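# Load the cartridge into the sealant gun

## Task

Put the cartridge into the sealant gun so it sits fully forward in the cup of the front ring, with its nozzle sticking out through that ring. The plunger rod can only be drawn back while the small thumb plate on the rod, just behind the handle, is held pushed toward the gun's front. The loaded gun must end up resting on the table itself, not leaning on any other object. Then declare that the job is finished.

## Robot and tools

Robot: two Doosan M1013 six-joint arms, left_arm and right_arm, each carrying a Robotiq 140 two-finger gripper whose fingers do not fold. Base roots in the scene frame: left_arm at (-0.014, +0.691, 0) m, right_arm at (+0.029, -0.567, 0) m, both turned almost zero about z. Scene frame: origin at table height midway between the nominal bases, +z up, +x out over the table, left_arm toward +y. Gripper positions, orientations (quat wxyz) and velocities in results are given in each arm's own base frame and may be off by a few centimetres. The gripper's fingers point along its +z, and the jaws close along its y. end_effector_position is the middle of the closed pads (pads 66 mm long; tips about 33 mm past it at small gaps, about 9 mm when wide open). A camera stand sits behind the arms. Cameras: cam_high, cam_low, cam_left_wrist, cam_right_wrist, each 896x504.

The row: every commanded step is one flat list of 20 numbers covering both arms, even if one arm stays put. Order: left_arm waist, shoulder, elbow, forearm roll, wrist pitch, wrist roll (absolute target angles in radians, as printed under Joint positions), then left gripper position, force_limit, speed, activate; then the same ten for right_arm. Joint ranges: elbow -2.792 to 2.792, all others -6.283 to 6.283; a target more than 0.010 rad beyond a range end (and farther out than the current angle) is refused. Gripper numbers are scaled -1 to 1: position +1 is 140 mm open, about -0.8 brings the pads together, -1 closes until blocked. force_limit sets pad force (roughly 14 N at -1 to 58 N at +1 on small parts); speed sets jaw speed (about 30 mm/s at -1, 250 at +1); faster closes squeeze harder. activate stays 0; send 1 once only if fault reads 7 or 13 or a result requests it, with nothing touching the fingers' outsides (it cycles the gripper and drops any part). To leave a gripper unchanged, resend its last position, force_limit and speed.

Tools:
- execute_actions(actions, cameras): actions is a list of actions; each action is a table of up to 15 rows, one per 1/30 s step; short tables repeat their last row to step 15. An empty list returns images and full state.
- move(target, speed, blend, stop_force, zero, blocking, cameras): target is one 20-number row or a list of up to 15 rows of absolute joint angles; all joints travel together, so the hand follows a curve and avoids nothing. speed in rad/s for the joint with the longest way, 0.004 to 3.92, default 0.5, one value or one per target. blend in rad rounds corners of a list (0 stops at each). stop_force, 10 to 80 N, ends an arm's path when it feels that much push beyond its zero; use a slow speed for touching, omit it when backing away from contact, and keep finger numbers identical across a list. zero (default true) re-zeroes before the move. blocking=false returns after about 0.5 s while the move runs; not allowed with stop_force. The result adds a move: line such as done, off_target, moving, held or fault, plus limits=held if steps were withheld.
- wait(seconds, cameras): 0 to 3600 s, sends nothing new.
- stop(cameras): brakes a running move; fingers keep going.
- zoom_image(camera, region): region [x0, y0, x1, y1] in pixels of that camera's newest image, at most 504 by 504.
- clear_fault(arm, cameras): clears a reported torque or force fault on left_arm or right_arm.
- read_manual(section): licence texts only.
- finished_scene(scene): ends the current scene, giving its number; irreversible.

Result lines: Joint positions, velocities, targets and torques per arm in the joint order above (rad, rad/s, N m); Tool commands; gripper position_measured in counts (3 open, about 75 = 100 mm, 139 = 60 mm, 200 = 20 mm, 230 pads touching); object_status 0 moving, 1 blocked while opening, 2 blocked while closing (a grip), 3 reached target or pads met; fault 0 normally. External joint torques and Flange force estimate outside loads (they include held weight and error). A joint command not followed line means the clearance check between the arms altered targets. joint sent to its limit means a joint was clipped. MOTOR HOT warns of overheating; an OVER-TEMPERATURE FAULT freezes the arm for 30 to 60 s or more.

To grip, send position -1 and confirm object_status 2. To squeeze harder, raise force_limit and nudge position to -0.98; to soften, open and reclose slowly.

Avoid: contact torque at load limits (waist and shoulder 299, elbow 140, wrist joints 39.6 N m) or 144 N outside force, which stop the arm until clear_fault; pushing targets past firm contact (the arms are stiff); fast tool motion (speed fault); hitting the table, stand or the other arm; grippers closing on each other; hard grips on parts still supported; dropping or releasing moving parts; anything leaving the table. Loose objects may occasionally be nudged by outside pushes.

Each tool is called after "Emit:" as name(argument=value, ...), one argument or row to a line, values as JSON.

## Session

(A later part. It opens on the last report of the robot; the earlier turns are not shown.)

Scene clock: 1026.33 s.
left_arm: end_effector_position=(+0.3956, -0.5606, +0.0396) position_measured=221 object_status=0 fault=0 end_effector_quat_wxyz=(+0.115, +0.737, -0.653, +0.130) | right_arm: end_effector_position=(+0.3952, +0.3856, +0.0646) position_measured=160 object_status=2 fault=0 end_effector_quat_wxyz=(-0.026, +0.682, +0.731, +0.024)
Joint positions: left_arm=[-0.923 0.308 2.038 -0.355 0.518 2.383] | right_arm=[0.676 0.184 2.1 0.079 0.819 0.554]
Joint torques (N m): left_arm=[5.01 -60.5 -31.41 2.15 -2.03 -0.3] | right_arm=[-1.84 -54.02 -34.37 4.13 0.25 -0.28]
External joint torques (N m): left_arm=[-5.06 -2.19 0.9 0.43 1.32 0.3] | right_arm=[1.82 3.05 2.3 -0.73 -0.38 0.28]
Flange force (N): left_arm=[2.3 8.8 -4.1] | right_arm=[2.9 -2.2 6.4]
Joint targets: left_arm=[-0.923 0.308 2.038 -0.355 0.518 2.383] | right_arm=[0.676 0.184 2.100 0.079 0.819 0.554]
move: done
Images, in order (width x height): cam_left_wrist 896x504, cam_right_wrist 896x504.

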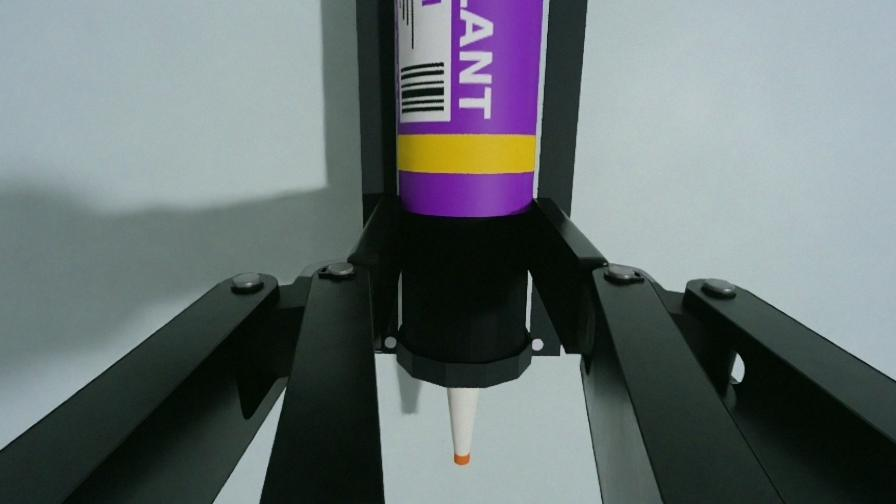

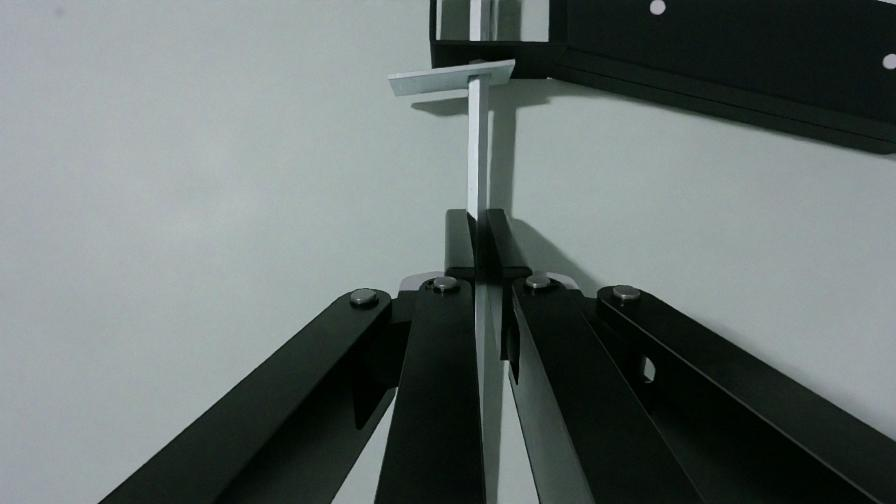

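Emit:
move(
  target=[-0.9180, 0.3019, 2.0472, -0.3591, 0.5160, 2.3918, -1, 0, -1, 0, 0.6758, 0.1841, 2.0999, 0.0788, 0.8192, 0.5537, -1, 0, -1, 0],
  speed=0.02,
  stop_force=20,
  cameras=["cam_low", "cam_left_wrist", "cam_right_wrist"],
)

Emit:
zoom_image(
  camera="cam_left_wrist",
  region=[370, 290, 570, 484],
)

Scene clock: 1033.43 s.
left_arm: end_effector_position=(+0.3953, -0.5568, +0.0397) position_measured=221 object_status=2 fault=0 end_effector_quat_wxyz=(+0.115, +0.737, -0.653, +0.130) | right_arm: end_effector_position=(+0.3952, +0.3856, +0.0646) position_measured=160 object_status=2 fault=0 end_effector_quat_wxyz=(-0.026, +0.682, +0.731, +0.024)
Joint positions: left_arm=[-0.92 0.304 2.044 -0.358 0.516 2.389] | right_arm=[0.676 0.184 2.1 0.079 0.819 0.554]
Joint torques (N m): left_arm=[11.79 -60.9 -18.09 4.57 3.26 -0.25] | right_arm=[-11.57 -54.5 -26.6 -0.85 4.5 -0.2]
External joint torques (N m): left_arm=[-11.85 -1.32 -12.4 -1.99 -3.97 0.25] | right_arm=[11.55 3.48 -5.51 4.25 -4.64 0.21]
Flange force (N): left_arm=[24.0 6.7 8.9] | right_arm=[25.4 -2.4 11.6]
Joint targets: left_arm=[-0.920 0.304 2.044 -0.358 0.516 2.389] | right_arm=[0.676 0.184 2.100 0.079 0.819 0.554]
move: contact (left_arm)

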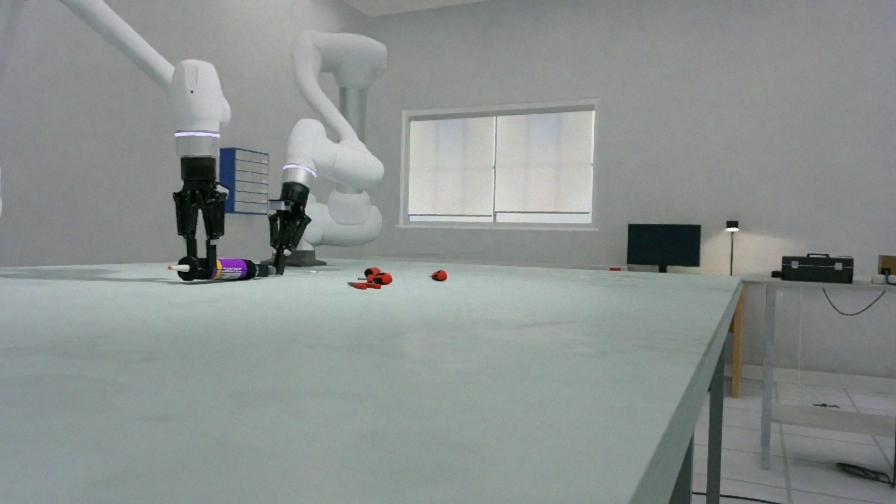

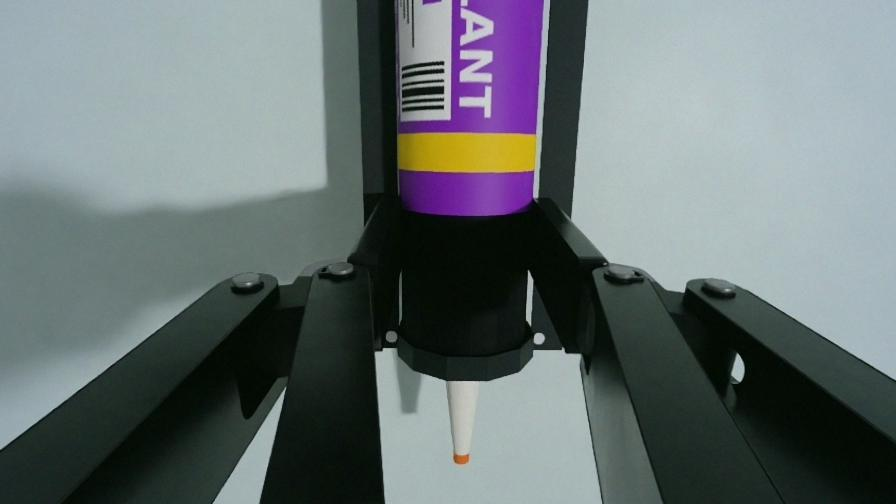

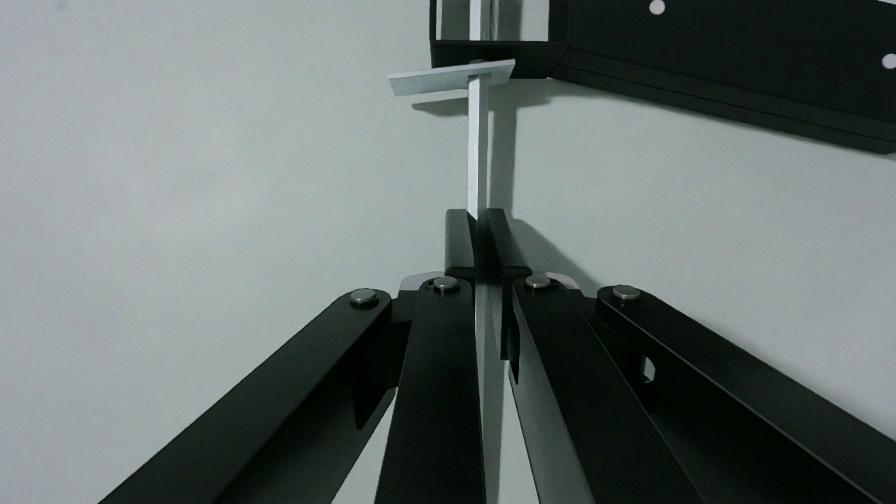

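Scaled by 2.520 from the camera's image (finer frame: 1280x720).

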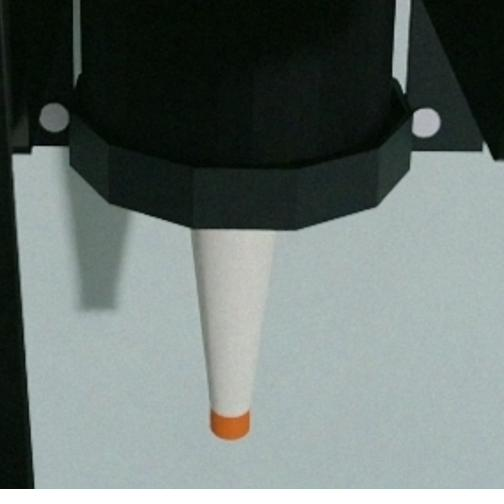

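Emit:
zoom_image(
  camera="cam_low",
  region=[160, 245, 220, 295],
)

Scaled by 8.400 from the camera's image (finer frame: 1280x720).

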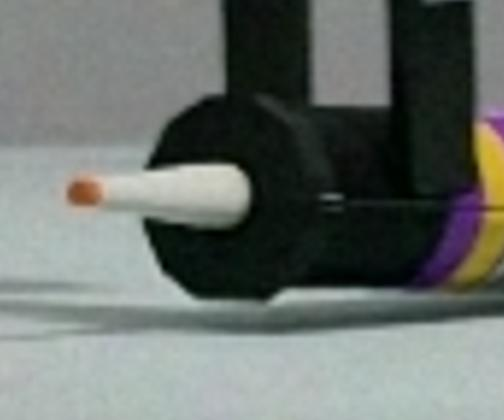

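Emit:
move(
  target=[-0.9180, 0.3019, 2.0472, -0.3591, 0.5160, 2.3918, -1, 0, -1, 0, 0.6758, 0.1841, 2.0999, 0.0788, 0.8192, 0.5537, -1, 0, -1, 0],
  speed=0.01,
  stop_force=15,
  cameras=["cam_left_wrist", "cam_right_wrist"],
)

Emit:
zoom_image(
  camera="cam_left_wrist",
  region=[370, 290, 570, 484],
)

Scene clock: 1056.50 s.
left_arm: end_effector_position=(+0.3950, -0.5547, +0.0396) position_measured=221 object_status=2 fault=0 end_effector_quat_wxyz=(+0.115, +0.737, -0.653, +0.130) | right_arm: end_effector_position=(+0.3952, +0.3856, +0.0646) position_measured=160 object_status=2 fault=0 end_effector_quat_wxyz=(-0.026, +0.682, +0.731, +0.024)
Joint positions: left_arm=[-0.918 0.302 2.047 -0.359 0.516 2.392] | right_arm=[0.676 0.184 2.1 0.079 0.819 0.554]
Joint torques (N m): left_arm=[16.47 -56.4 -8.61 6.35 6.56 -0.37] | right_arm=[-16.9 -53.42 -20.58 -3.92 6.71 -0.23]
External joint torques (N m): left_arm=[-16.44 -5.57 -21.79 -3.78 -7.26 0.37] | right_arm=[16.91 2.43 -11.47 7.31 -6.84 0.23]
Flange force (N): left_arm=[36.3 7.8 9.9] | right_arm=[38.8 -1.6 11.3]
Joint targets: left_arm=[-0.918 0.302 2.047 -0.359 0.516 2.392] | right_arm=[0.676 0.184 2.100 0.079 0.819 0.554]
move: done

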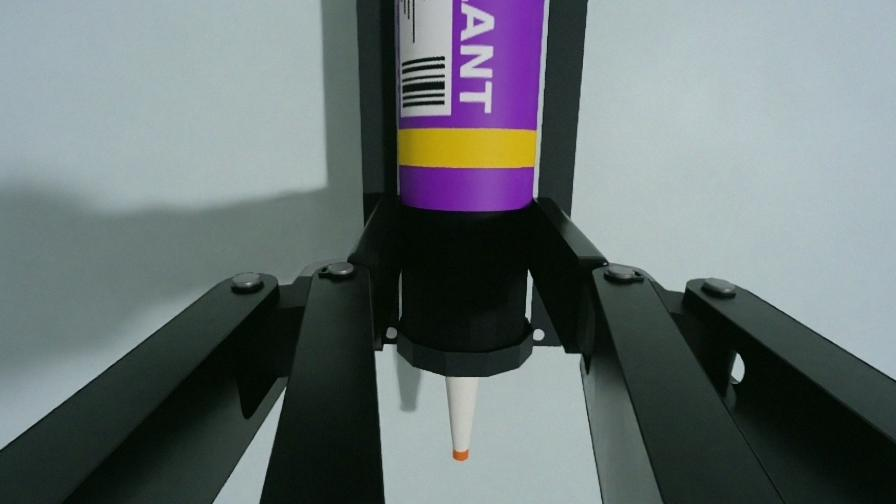

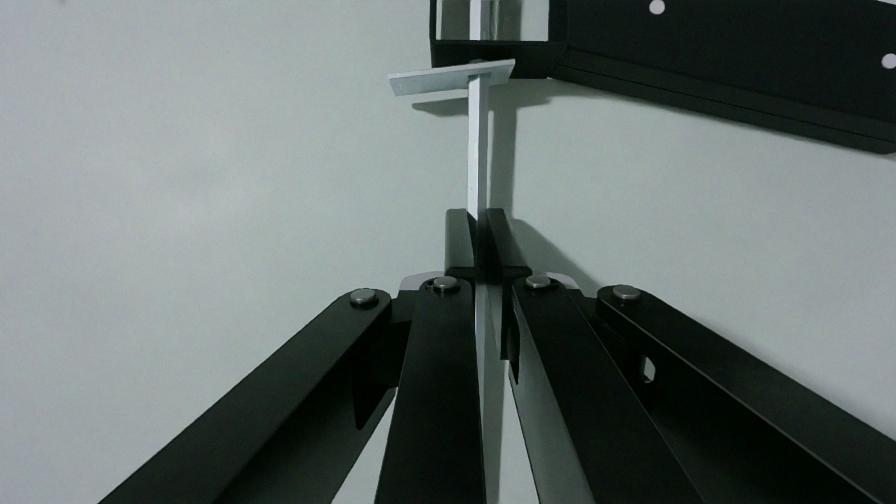

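Scaled by 2.520 from the camera's image (finer frame: 1280x720).

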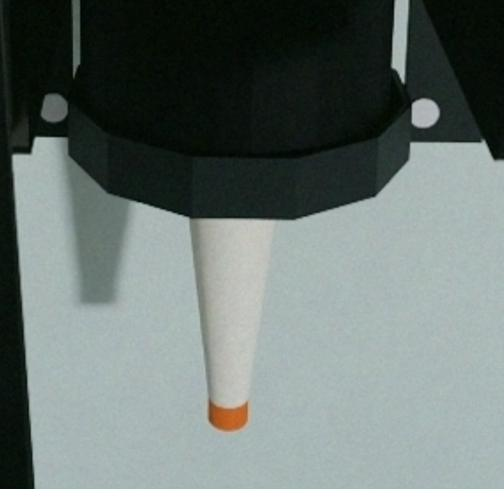

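Emit:
move(
  target=[-0.9203, 0.3047, 2.0430, -0.3572, 0.5167, 2.3879, -1, 0, -1, 0, 0.6758, 0.1841, 2.0999, 0.0788, 0.8192, 0.5537, -1, 0, -1, 0],
  speed=0.02,
)

Scene clock: 1063.33 s.
left_arm: end_effector_position=(+0.3953, -0.5572, +0.0396) position_measured=221 object_status=2 fault=0 end_effector_quat_wxyz=(+0.115, +0.737, -0.653, +0.130) | right_arm: end_effector_position=(+0.3951, +0.3854, +0.0645) position_measured=160 object_status=2 fault=0 end_effector_quat_wxyz=(-0.026, +0.682, +0.731, +0.024)
Joint positions: left_arm=[-0.92 0.305 2.043 -0.357 0.517 2.388] | right_arm=[0.676 0.184 2.1 0.079 0.819 0.554]
Joint torques (N m): left_arm=[5.14 -57.13 -28.9 2.41 -1.62 -0.38] | right_arm=[-2.69 -51.31 -31.19 3.36 1.02 -0.32]
External joint torques (N m): left_arm=[-5.29 -5.11 -1.53 0.16 0.92 0.38] | right_arm=[2.62 0.36 -0.9 0.03 -1.15 0.32]
Flange force (N): left_arm=[4.2 8.6 -7.8] | right_arm=[5.5 -1.9 2.4]
Joint targets: left_arm=[-0.920 0.305 2.043 -0.357 0.517 2.388] | right_arm=[0.676 0.184 2.100 0.079 0.819 0.554]
move: done

Emit:
move(
  target=[
    [-0.9203, 0.3047, 2.0430, -0.3572, 0.5167, 2.3879, -1, 0, -1, 0, 0.6758, 0.1841, 2.0999, 0.0788, 0.8192, 0.5537, 0.1, -1, -1, 0],
  ],
  speed=0.1,
  cameras=["cam_low", "cam_left_wrist"],
)

Emit:
zoom_image(
  camera="cam_low",
  region=[160, 245, 280, 295],
)

Emit:
zoom_image(
  camera="cam_left_wrist",
  region=[350, 290, 570, 484],
)

Scene clock: 1071.97 s.
left_arm: end_effector_position=(+0.3953, -0.5573, +0.0396) position_measured=221 object_status=2 fault=0 end_effector_quat_wxyz=(+0.115, +0.737, -0.653, +0.130) | right_arm: end_effector_position=(+0.3952, +0.3856, +0.0646) position_measured=117 object_status=0 fault=0 end_effector_quat_wxyz=(-0.026, +0.682, +0.731, +0.024)
Joint positions: left_arm=[-0.92 0.305 2.043 -0.357 0.517 2.388] | right_arm=[0.676 0.184 2.1 0.079 0.819 0.554]
Joint torques (N m): left_arm=[3.88 -60.29 -30.07 2.49 -1.14 0.15] | right_arm=[-2.47 -52.98 -34.7 3.71 -0.3 -0.35]
External joint torques (N m): left_arm=[-3.98 -2.03 -0.47 0.09 0.43 -0.15] | right_arm=[2.53 1.93 2.68 -0.32 0.17 0.35]
Flange force (N): left_arm=[3.6 6.9 -2.9] | right_arm=[2.9 -4.6 4.3]
Joint targets: left_arm=[-0.920 0.305 2.043 -0.357 0.517 2.388] | right_arm=[0.676 0.184 2.100 0.079 0.819 0.554]
move: done

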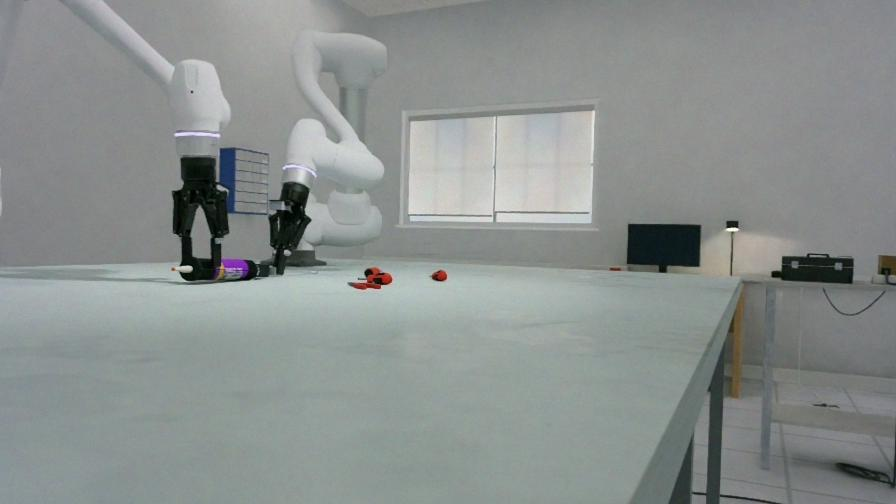

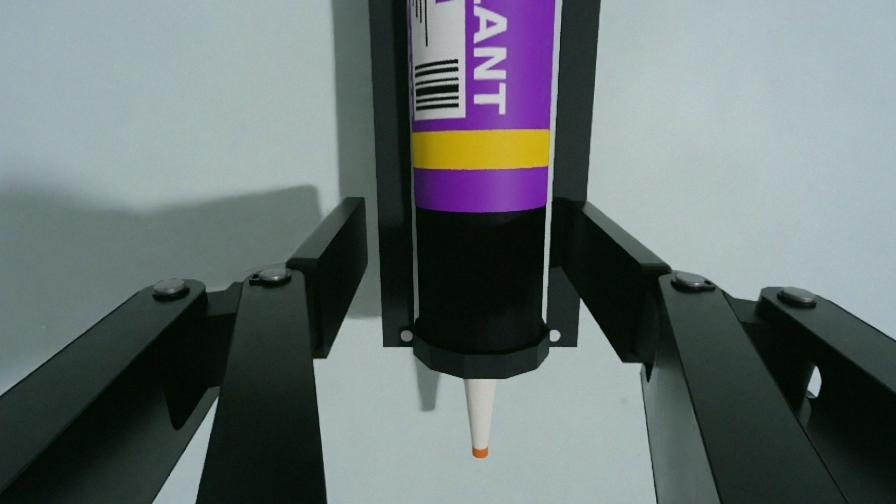

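Scaled by 4.200 from the camera's image (finer frame: 1280x720).

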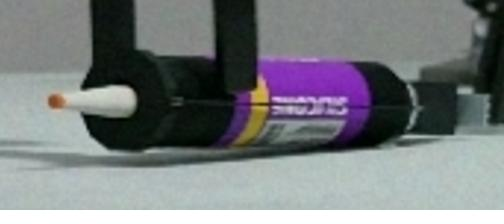

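Scaled by 2.291 from the camera's image (finer frame: 1280x720).

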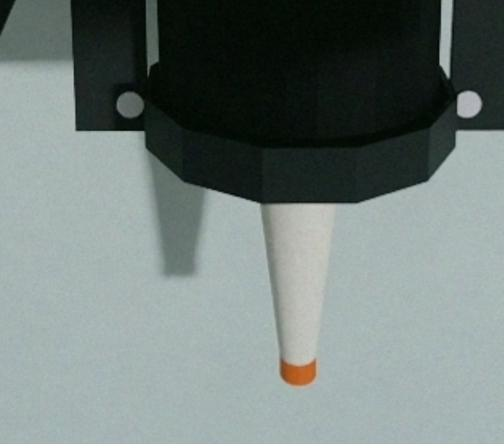

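Emit:
move(
  target=[
    [-0.9203, 0.3047, 2.0430, -0.3572, 0.5167, 2.3879, -1, 0, -1, 0, 0.6758, 0.0880, 2.0151, 0.0684, 0.9995, 0.5702, 0.1, -1, -1, 0],
    [-0.9203, 0.3047, 2.0430, -0.3572, 0.5167, 2.3879, -1, 0, -1, 0, 0.6051, 0.0781, 2.0668, 0, 0.9967, 0.5182, -0.4745, -1, 0, 0],
  ],
  speed=[0.2, 0.3],
  blend=[0.03, 0],
  cameras=["cam_low", "cam_left_wrist"],
)

Emit:
zoom_image(
  camera="cam_low",
  region=[160, 245, 280, 295],
)

Emit:
zoom_image(
  camera="cam_left_wrist",
  region=[350, 120, 590, 360],
)

Scene clock: 1087.60 s.
left_arm: end_effector_position=(+0.3953, -0.5573, +0.0396) position_measured=221 object_status=2 fault=0 end_effector_quat_wxyz=(+0.115, +0.737, -0.653, +0.130) | right_arm: end_effector_position=(+0.4062, +0.3229, +0.1345) position_measured=189 object_status=0 fault=0 end_effector_quat_wxyz=(+0.000, +0.676, +0.737, +0.000)
Joint positions: left_arm=[-0.92 0.305 2.043 -0.357 0.517 2.388] | right_arm=[0.605 0.078 2.067 0 0.997 0.518]
Joint torques (N m): left_arm=[4.22 -59.89 -29.87 2.44 -1.15 0.17] | right_arm=[-2.21 -45.25 -37.78 3.99 -0.21 -0.32]
External joint torques (N m): left_arm=[-4.28 -2.41 -0.64 0.15 0.45 -0.17] | right_arm=[2.27 1.84 2.47 -0.33 0.18 0.32]
Flange force (N): left_arm=[4.0 7.4 -3.5] | right_arm=[3.6 -3.6 4.0]
Joint targets: left_arm=[-0.920 0.305 2.043 -0.357 0.517 2.388] | right_arm=[0.605 0.078 2.067 0.000 0.997 0.518]
move: done

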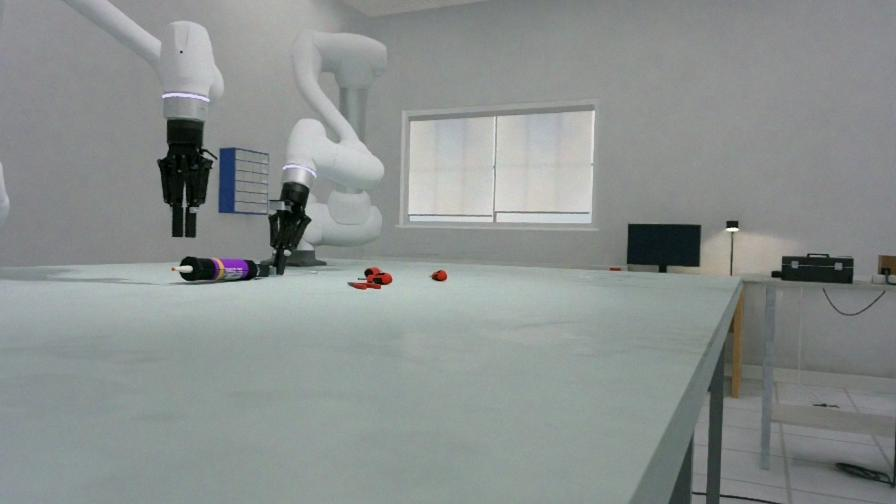

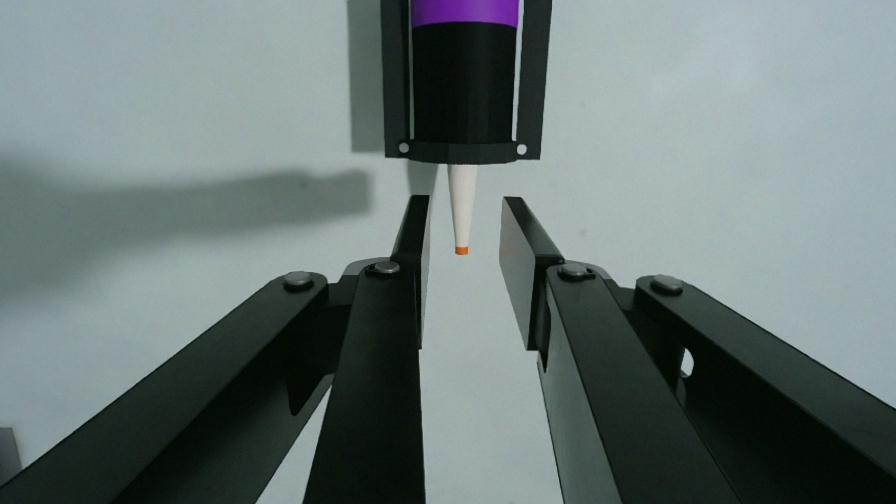

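Scaled by 4.200 from the camera's image (finer frame: 1280x720).

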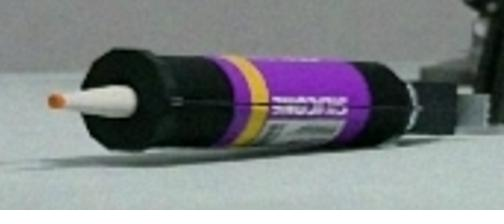

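Scaled by 2.100 from the camera's image (finer frame: 1280x720).

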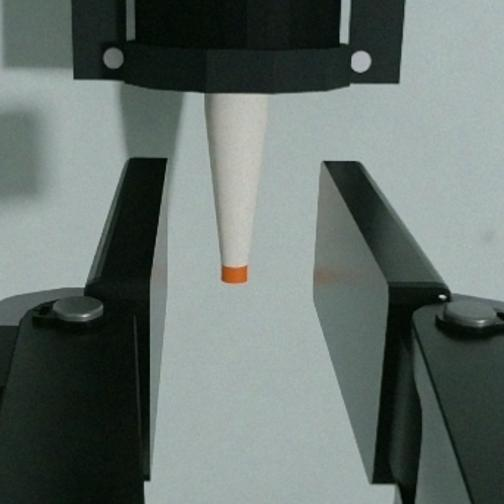

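Emit:
move(
  target=[-0.9203, 0.3047, 2.0430, -0.3572, 0.5167, 2.3879, -1, 0, -1, 0, 0.6051, 0.1827, 2.1482, 0, 0.8107, 0.5182, -0.4745, -1, 0, 0],
  speed=0.15,
  stop_force=12,
  cameras=["cam_low", "cam_left_wrist"],
)

Emit:
zoom_image(
  camera="cam_left_wrist",
  region=[350, 20, 590, 260],
)

Scene clock: 1099.57 s.
left_arm: end_effector_position=(+0.3953, -0.5573, +0.0396) position_measured=221 object_status=2 fault=0 end_effector_quat_wxyz=(+0.115, +0.737, -0.653, +0.130) | right_arm: end_effector_position=(+0.4062, +0.3229, +0.0445) position_measured=189 object_status=3 fault=0 end_effector_quat_wxyz=(+0.000, +0.676, +0.737, +0.000)
Joint positions: left_arm=[-0.92 0.305 2.043 -0.357 0.517 2.388] | right_arm=[0.605 0.183 2.148 0 0.811 0.518]
Joint torques (N m): left_arm=[4.12 -60.39 -29.87 2.56 -1.17 0.24] | right_arm=[-2.34 -51.38 -32.8 3.46 -0.17 -0.35]
External joint torques (N m): left_arm=[-3.91 -1.92 -0.53 0.03 0.47 -0.24] | right_arm=[2.33 2.09 2.33 -0.31 0.14 0.35]
Flange force (N): left_arm=[3.9 6.7 -2.8] | right_arm=[3.9 -3.6 4.3]
Joint targets: left_arm=[-0.920 0.305 2.043 -0.357 0.517 2.388] | right_arm=[0.605 0.183 2.148 0.000 0.811 0.518]
move: done

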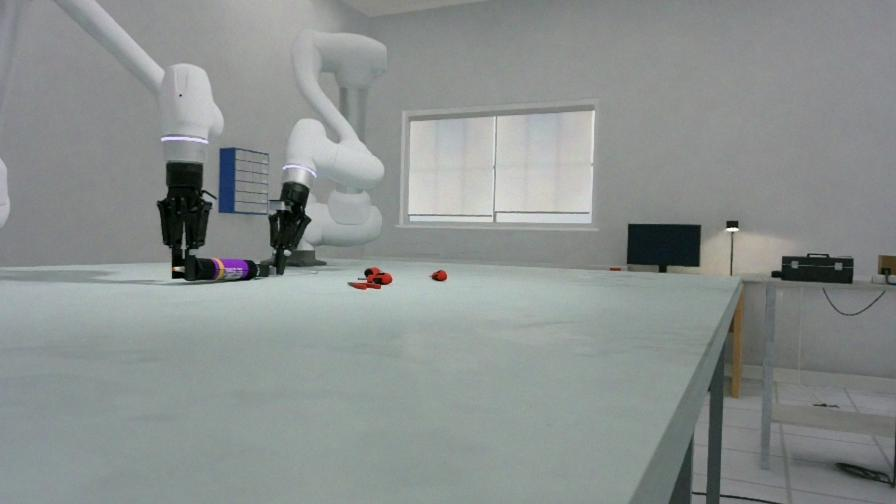

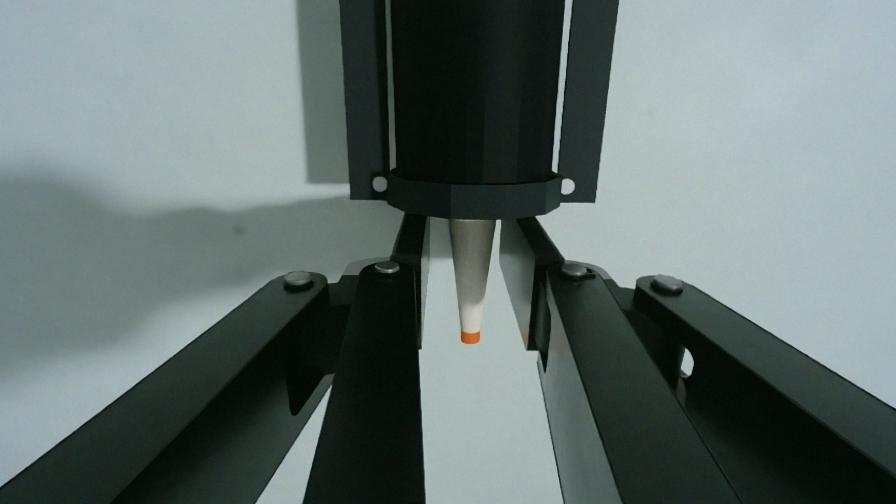

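Scaled by 2.100 from the camera's image (finer frame: 1280x720).

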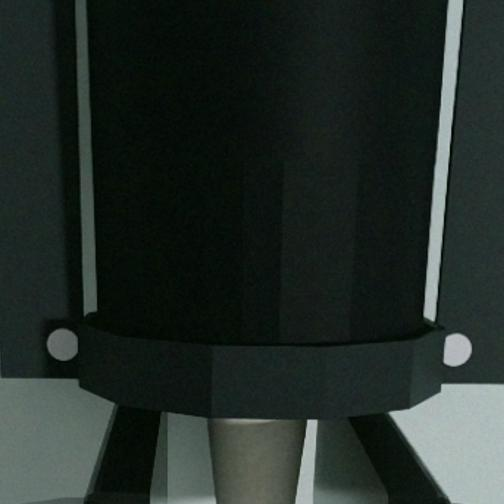

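Emit:
move(
  target=[-0.9410, 0.3318, 2.0029, -0.3395, 0.5240, 2.3506, -1, 0, -1, 0, 0.6051, 0.1827, 2.1482, 0, 0.8107, 0.5182, -0.4745, -1, 0, 0],
  speed=0.02,
  stop_force=25,
  cameras=["cam_low", "cam_left_wrist", "cam_right_wrist"],
)

Emit:
zoom_image(
  camera="cam_left_wrist",
  region=[350, 60, 590, 300],
)

Scene clock: 1111.53 s.
left_arm: end_effector_position=(+0.3967, -0.5683, +0.0396) position_measured=221 object_status=2 fault=0 end_effector_quat_wxyz=(+0.115, +0.737, -0.653, +0.130) | right_arm: end_effector_position=(+0.4062, +0.3229, +0.0445) position_measured=189 object_status=3 fault=0 end_effector_quat_wxyz=(+0.000, +0.676, +0.737, +0.000)
Joint positions: left_arm=[-0.93 0.317 2.025 -0.349 0.52 2.371] | right_arm=[0.605 0.183 2.148 0 0.811 0.518]
Joint torques (N m): left_arm=[-9.33 -54 -41.73 -1.02 -6.55 0.31] | right_arm=[10.45 -50.94 -42.17 10.24 -5.16 -0.14]
External joint torques (N m): left_arm=[9.47 -9.76 11.07 3.64 5.83 -0.31] | right_arm=[-10.41 1.68 11.8 -7.09 5.13 0.14]
Flange force (N): left_arm=[-22.7 3.0 -29.5] | right_arm=[-26.5 -4.1 0.6]
Joint targets: left_arm=[-0.930 0.317 2.025 -0.349 0.520 2.371] | right_arm=[0.605 0.183 2.148 0.000 0.811 0.518]
move: contact (left_arm); left_arm: the elbow is farthest, 0.022 rad from its target

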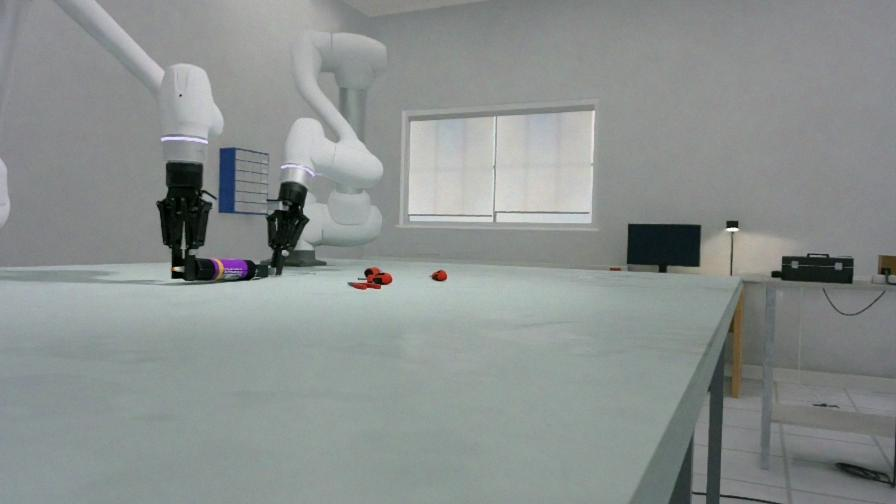

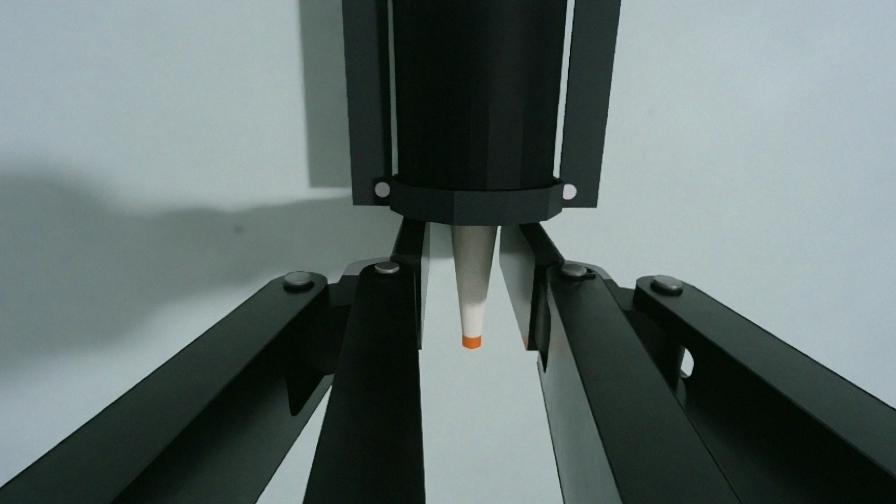

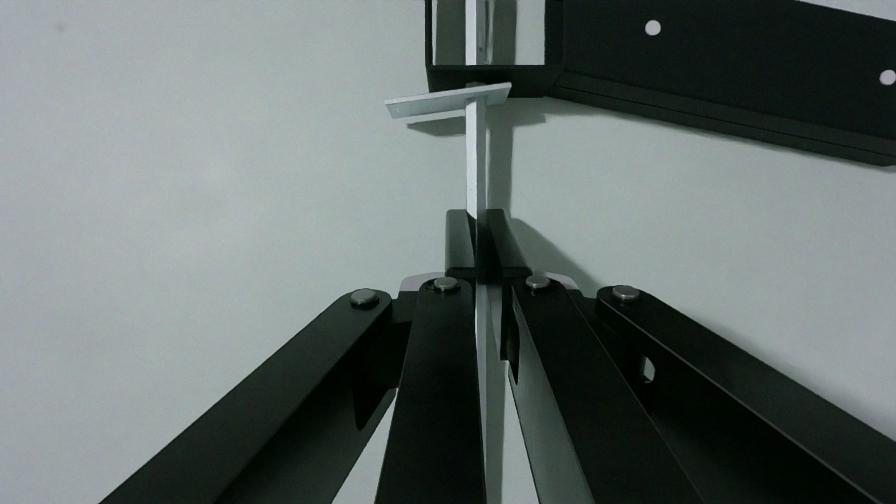

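Scaled by 2.100 from the camera's image (finer frame: 1280x720).

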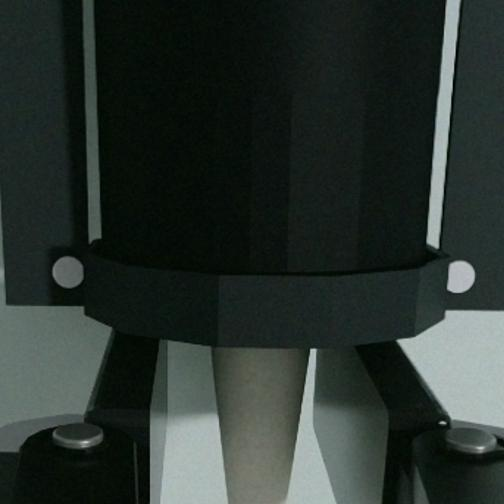

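Emit:
move(
  target=[
    [-0.9286, 0.3156, 2.0269, -0.3500, 0.5196, 2.3729, -1, 0, -1, 0, 0.6051, 0.1827, 2.1482, 0, 0.8107, 0.5182, -0.4745, -1, 0, 0],
    [-0.9286, 0.3156, 2.0269, -0.3500, 0.5196, 2.3729, -0.33, -1, -1, 0, 0.6051, 0.1827, 2.1482, 0, 0.8107, 0.5182, -0.4745, -1, 0, 0],
  ],
  speed=[0.02, 0.1],
  cameras=["cam_low", "cam_left_wrist", "cam_right_wrist"],
)

Scene clock: 1124.67 s.
left_arm: end_effector_position=(+0.3966, -0.5672, +0.0396) position_measured=171 object_status=0 fault=0 end_effector_quat_wxyz=(+0.115, +0.737, -0.653, +0.130) | right_arm: end_effector_position=(+0.4062, +0.3229, +0.0445) position_measured=189 object_status=3 fault=0 end_effector_quat_wxyz=(+0.000, +0.676, +0.737, +0.000)
Joint positions: left_arm=[-0.929 0.316 2.027 -0.35 0.52 2.373] | right_arm=[0.605 0.183 2.148 0 0.811 0.518]
Joint torques (N m): left_arm=[2.19 -62.98 -30.54 2.45 -0.83 0.49] | right_arm=[-2.37 -51.33 -33.07 3.44 -0.19 -0.33]
External joint torques (N m): left_arm=[-2.2 -0.57 -0.06 0.16 0.12 -0.49] | right_arm=[2.37 2.1 2.66 -0.3 0.16 0.33]
Flange force (N): left_arm=[2.7 4.4 -0.9] | right_arm=[3.6 -4.0 4.5]
Joint targets: left_arm=[-0.929 0.316 2.027 -0.350 0.520 2.373] | right_arm=[0.605 0.183 2.148 0.000 0.811 0.518]
move: done

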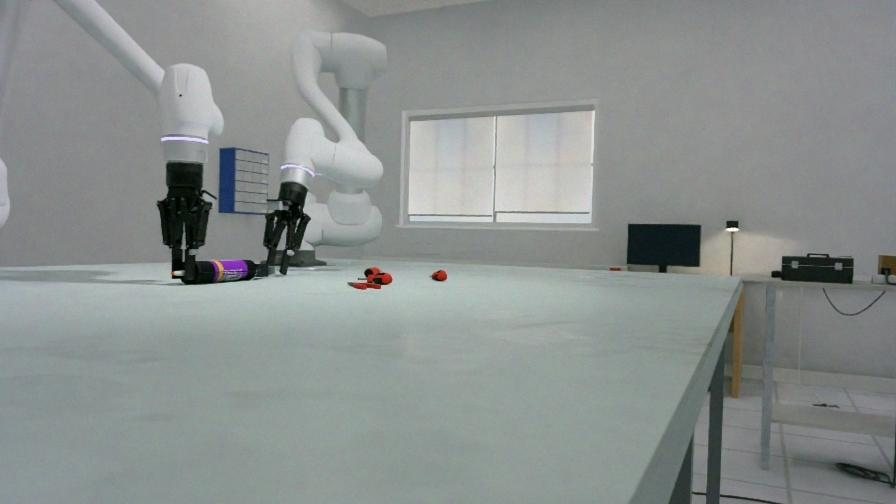

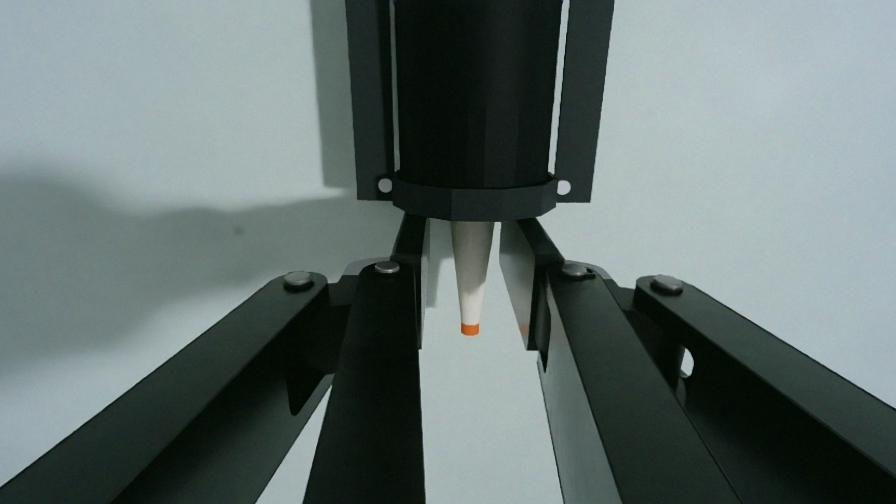

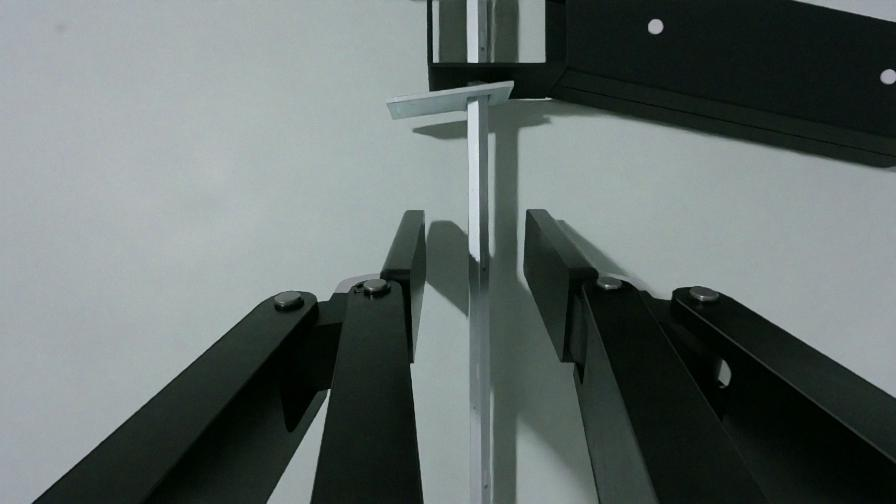

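Emit:
move(
  target=[-0.9288, 0.1929, 1.9634, -0.2684, 0.6978, 2.2735, -0.33, -1, -1, 0, 0.6051, 0.0781, 2.0668, 0, 0.9967, 0.5182, -0.4745, -1, 0, 0],
  speed=0.15,
  cameras=["all"],
)

Emit:
zoom_image(
  camera="cam_left_wrist",
  region=[350, 60, 590, 300],
)

Emit:
zoom_image(
  camera="cam_low",
  region=[160, 245, 280, 295],
)

Emit:
zoom_image(
  camera="cam_right_wrist",
  region=[380, 0, 620, 200],
)

Scene clock: 1129.90 s.
left_arm: end_effector_position=(+0.3914, -0.5605, +0.1395) position_measured=171 object_status=3 fault=0 end_effector_quat_wxyz=(+0.115, +0.737, -0.653, +0.130) | right_arm: end_effector_position=(+0.4062, +0.3229, +0.1345) position_measured=189 object_status=3 fault=0 end_effector_quat_wxyz=(+0.000, +0.676, +0.737, +0.000)
Joint positions: left_arm=[-0.929 0.193 1.963 -0.268 0.698 2.274] | right_arm=[0.605 0.078 2.067 0 0.997 0.518]
Joint torques (N m): left_arm=[1.88 -55.73 -36.36 2.9 -0.9 0.51] | right_arm=[-2.23 -44.8 -38.05 4.02 -0.15 -0.32]
External joint torques (N m): left_arm=[-1.79 -0.72 0.24 0.24 0.11 -0.51] | right_arm=[2.22 1.43 2.81 -0.37 0.12 0.32]
Flange force (N): left_arm=[1.4 4.4 -0.8] | right_arm=[2.8 -4.6 4.1]
Joint targets: left_arm=[-0.929 0.193 1.963 -0.268 0.698 2.273] | right_arm=[0.605 0.078 2.067 0.000 0.997 0.518]
move: done

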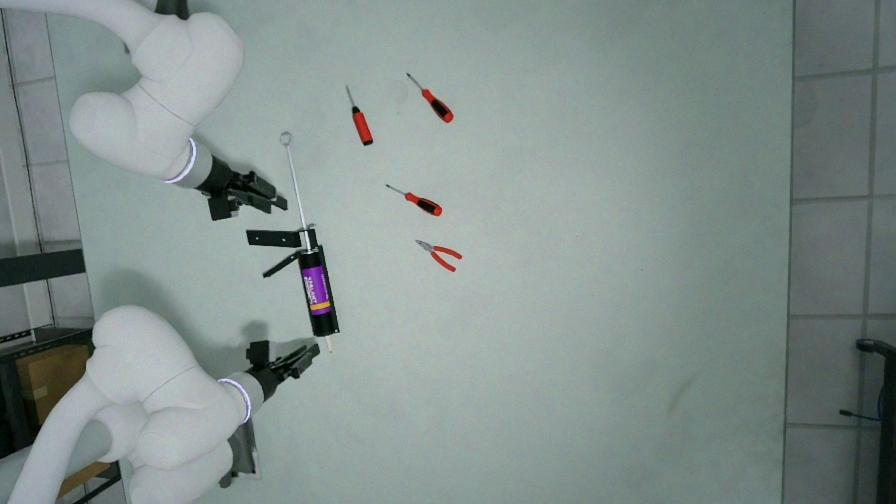

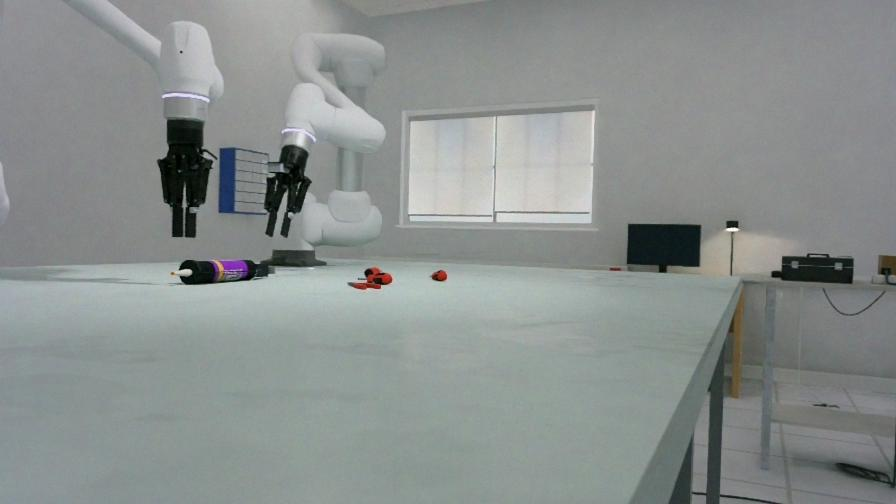

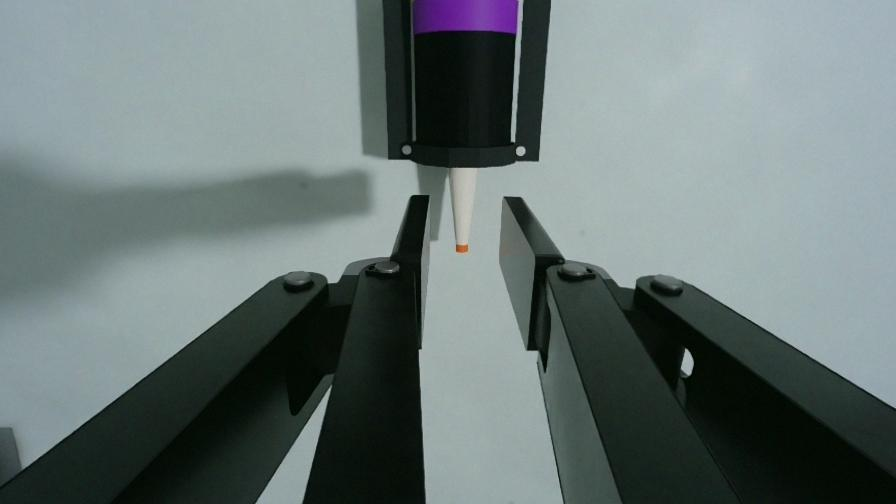

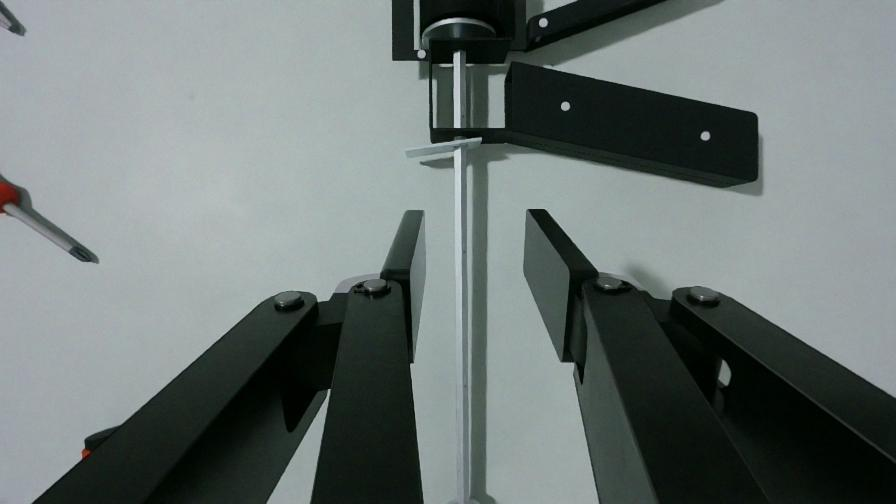

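Scaled by 2.100 from the camera's image (finer frame: 1280x720).

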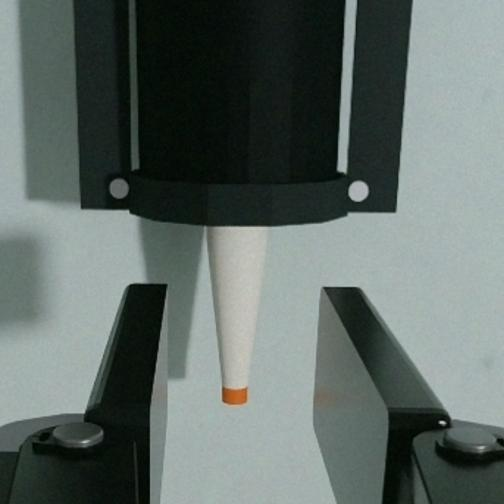

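Scaled by 4.200 from the camera's image (finer frame: 1280x720).

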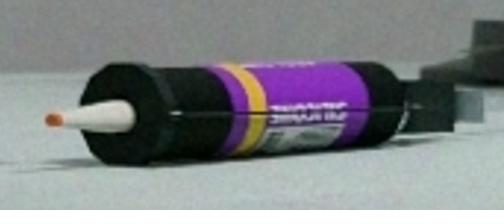

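Scaled by 2.100 from the camera's image (finer frame: 1280x720).

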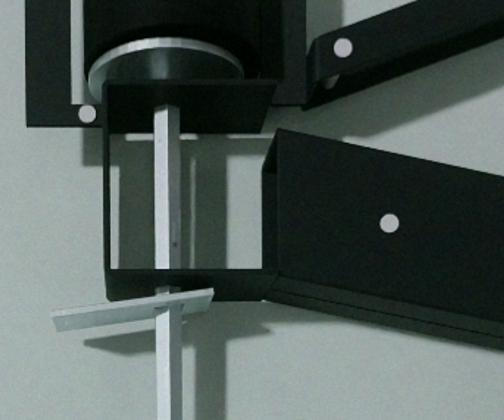

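Emit:
finished_scene(
  scene=1,
)

The scene is finished: the task was done.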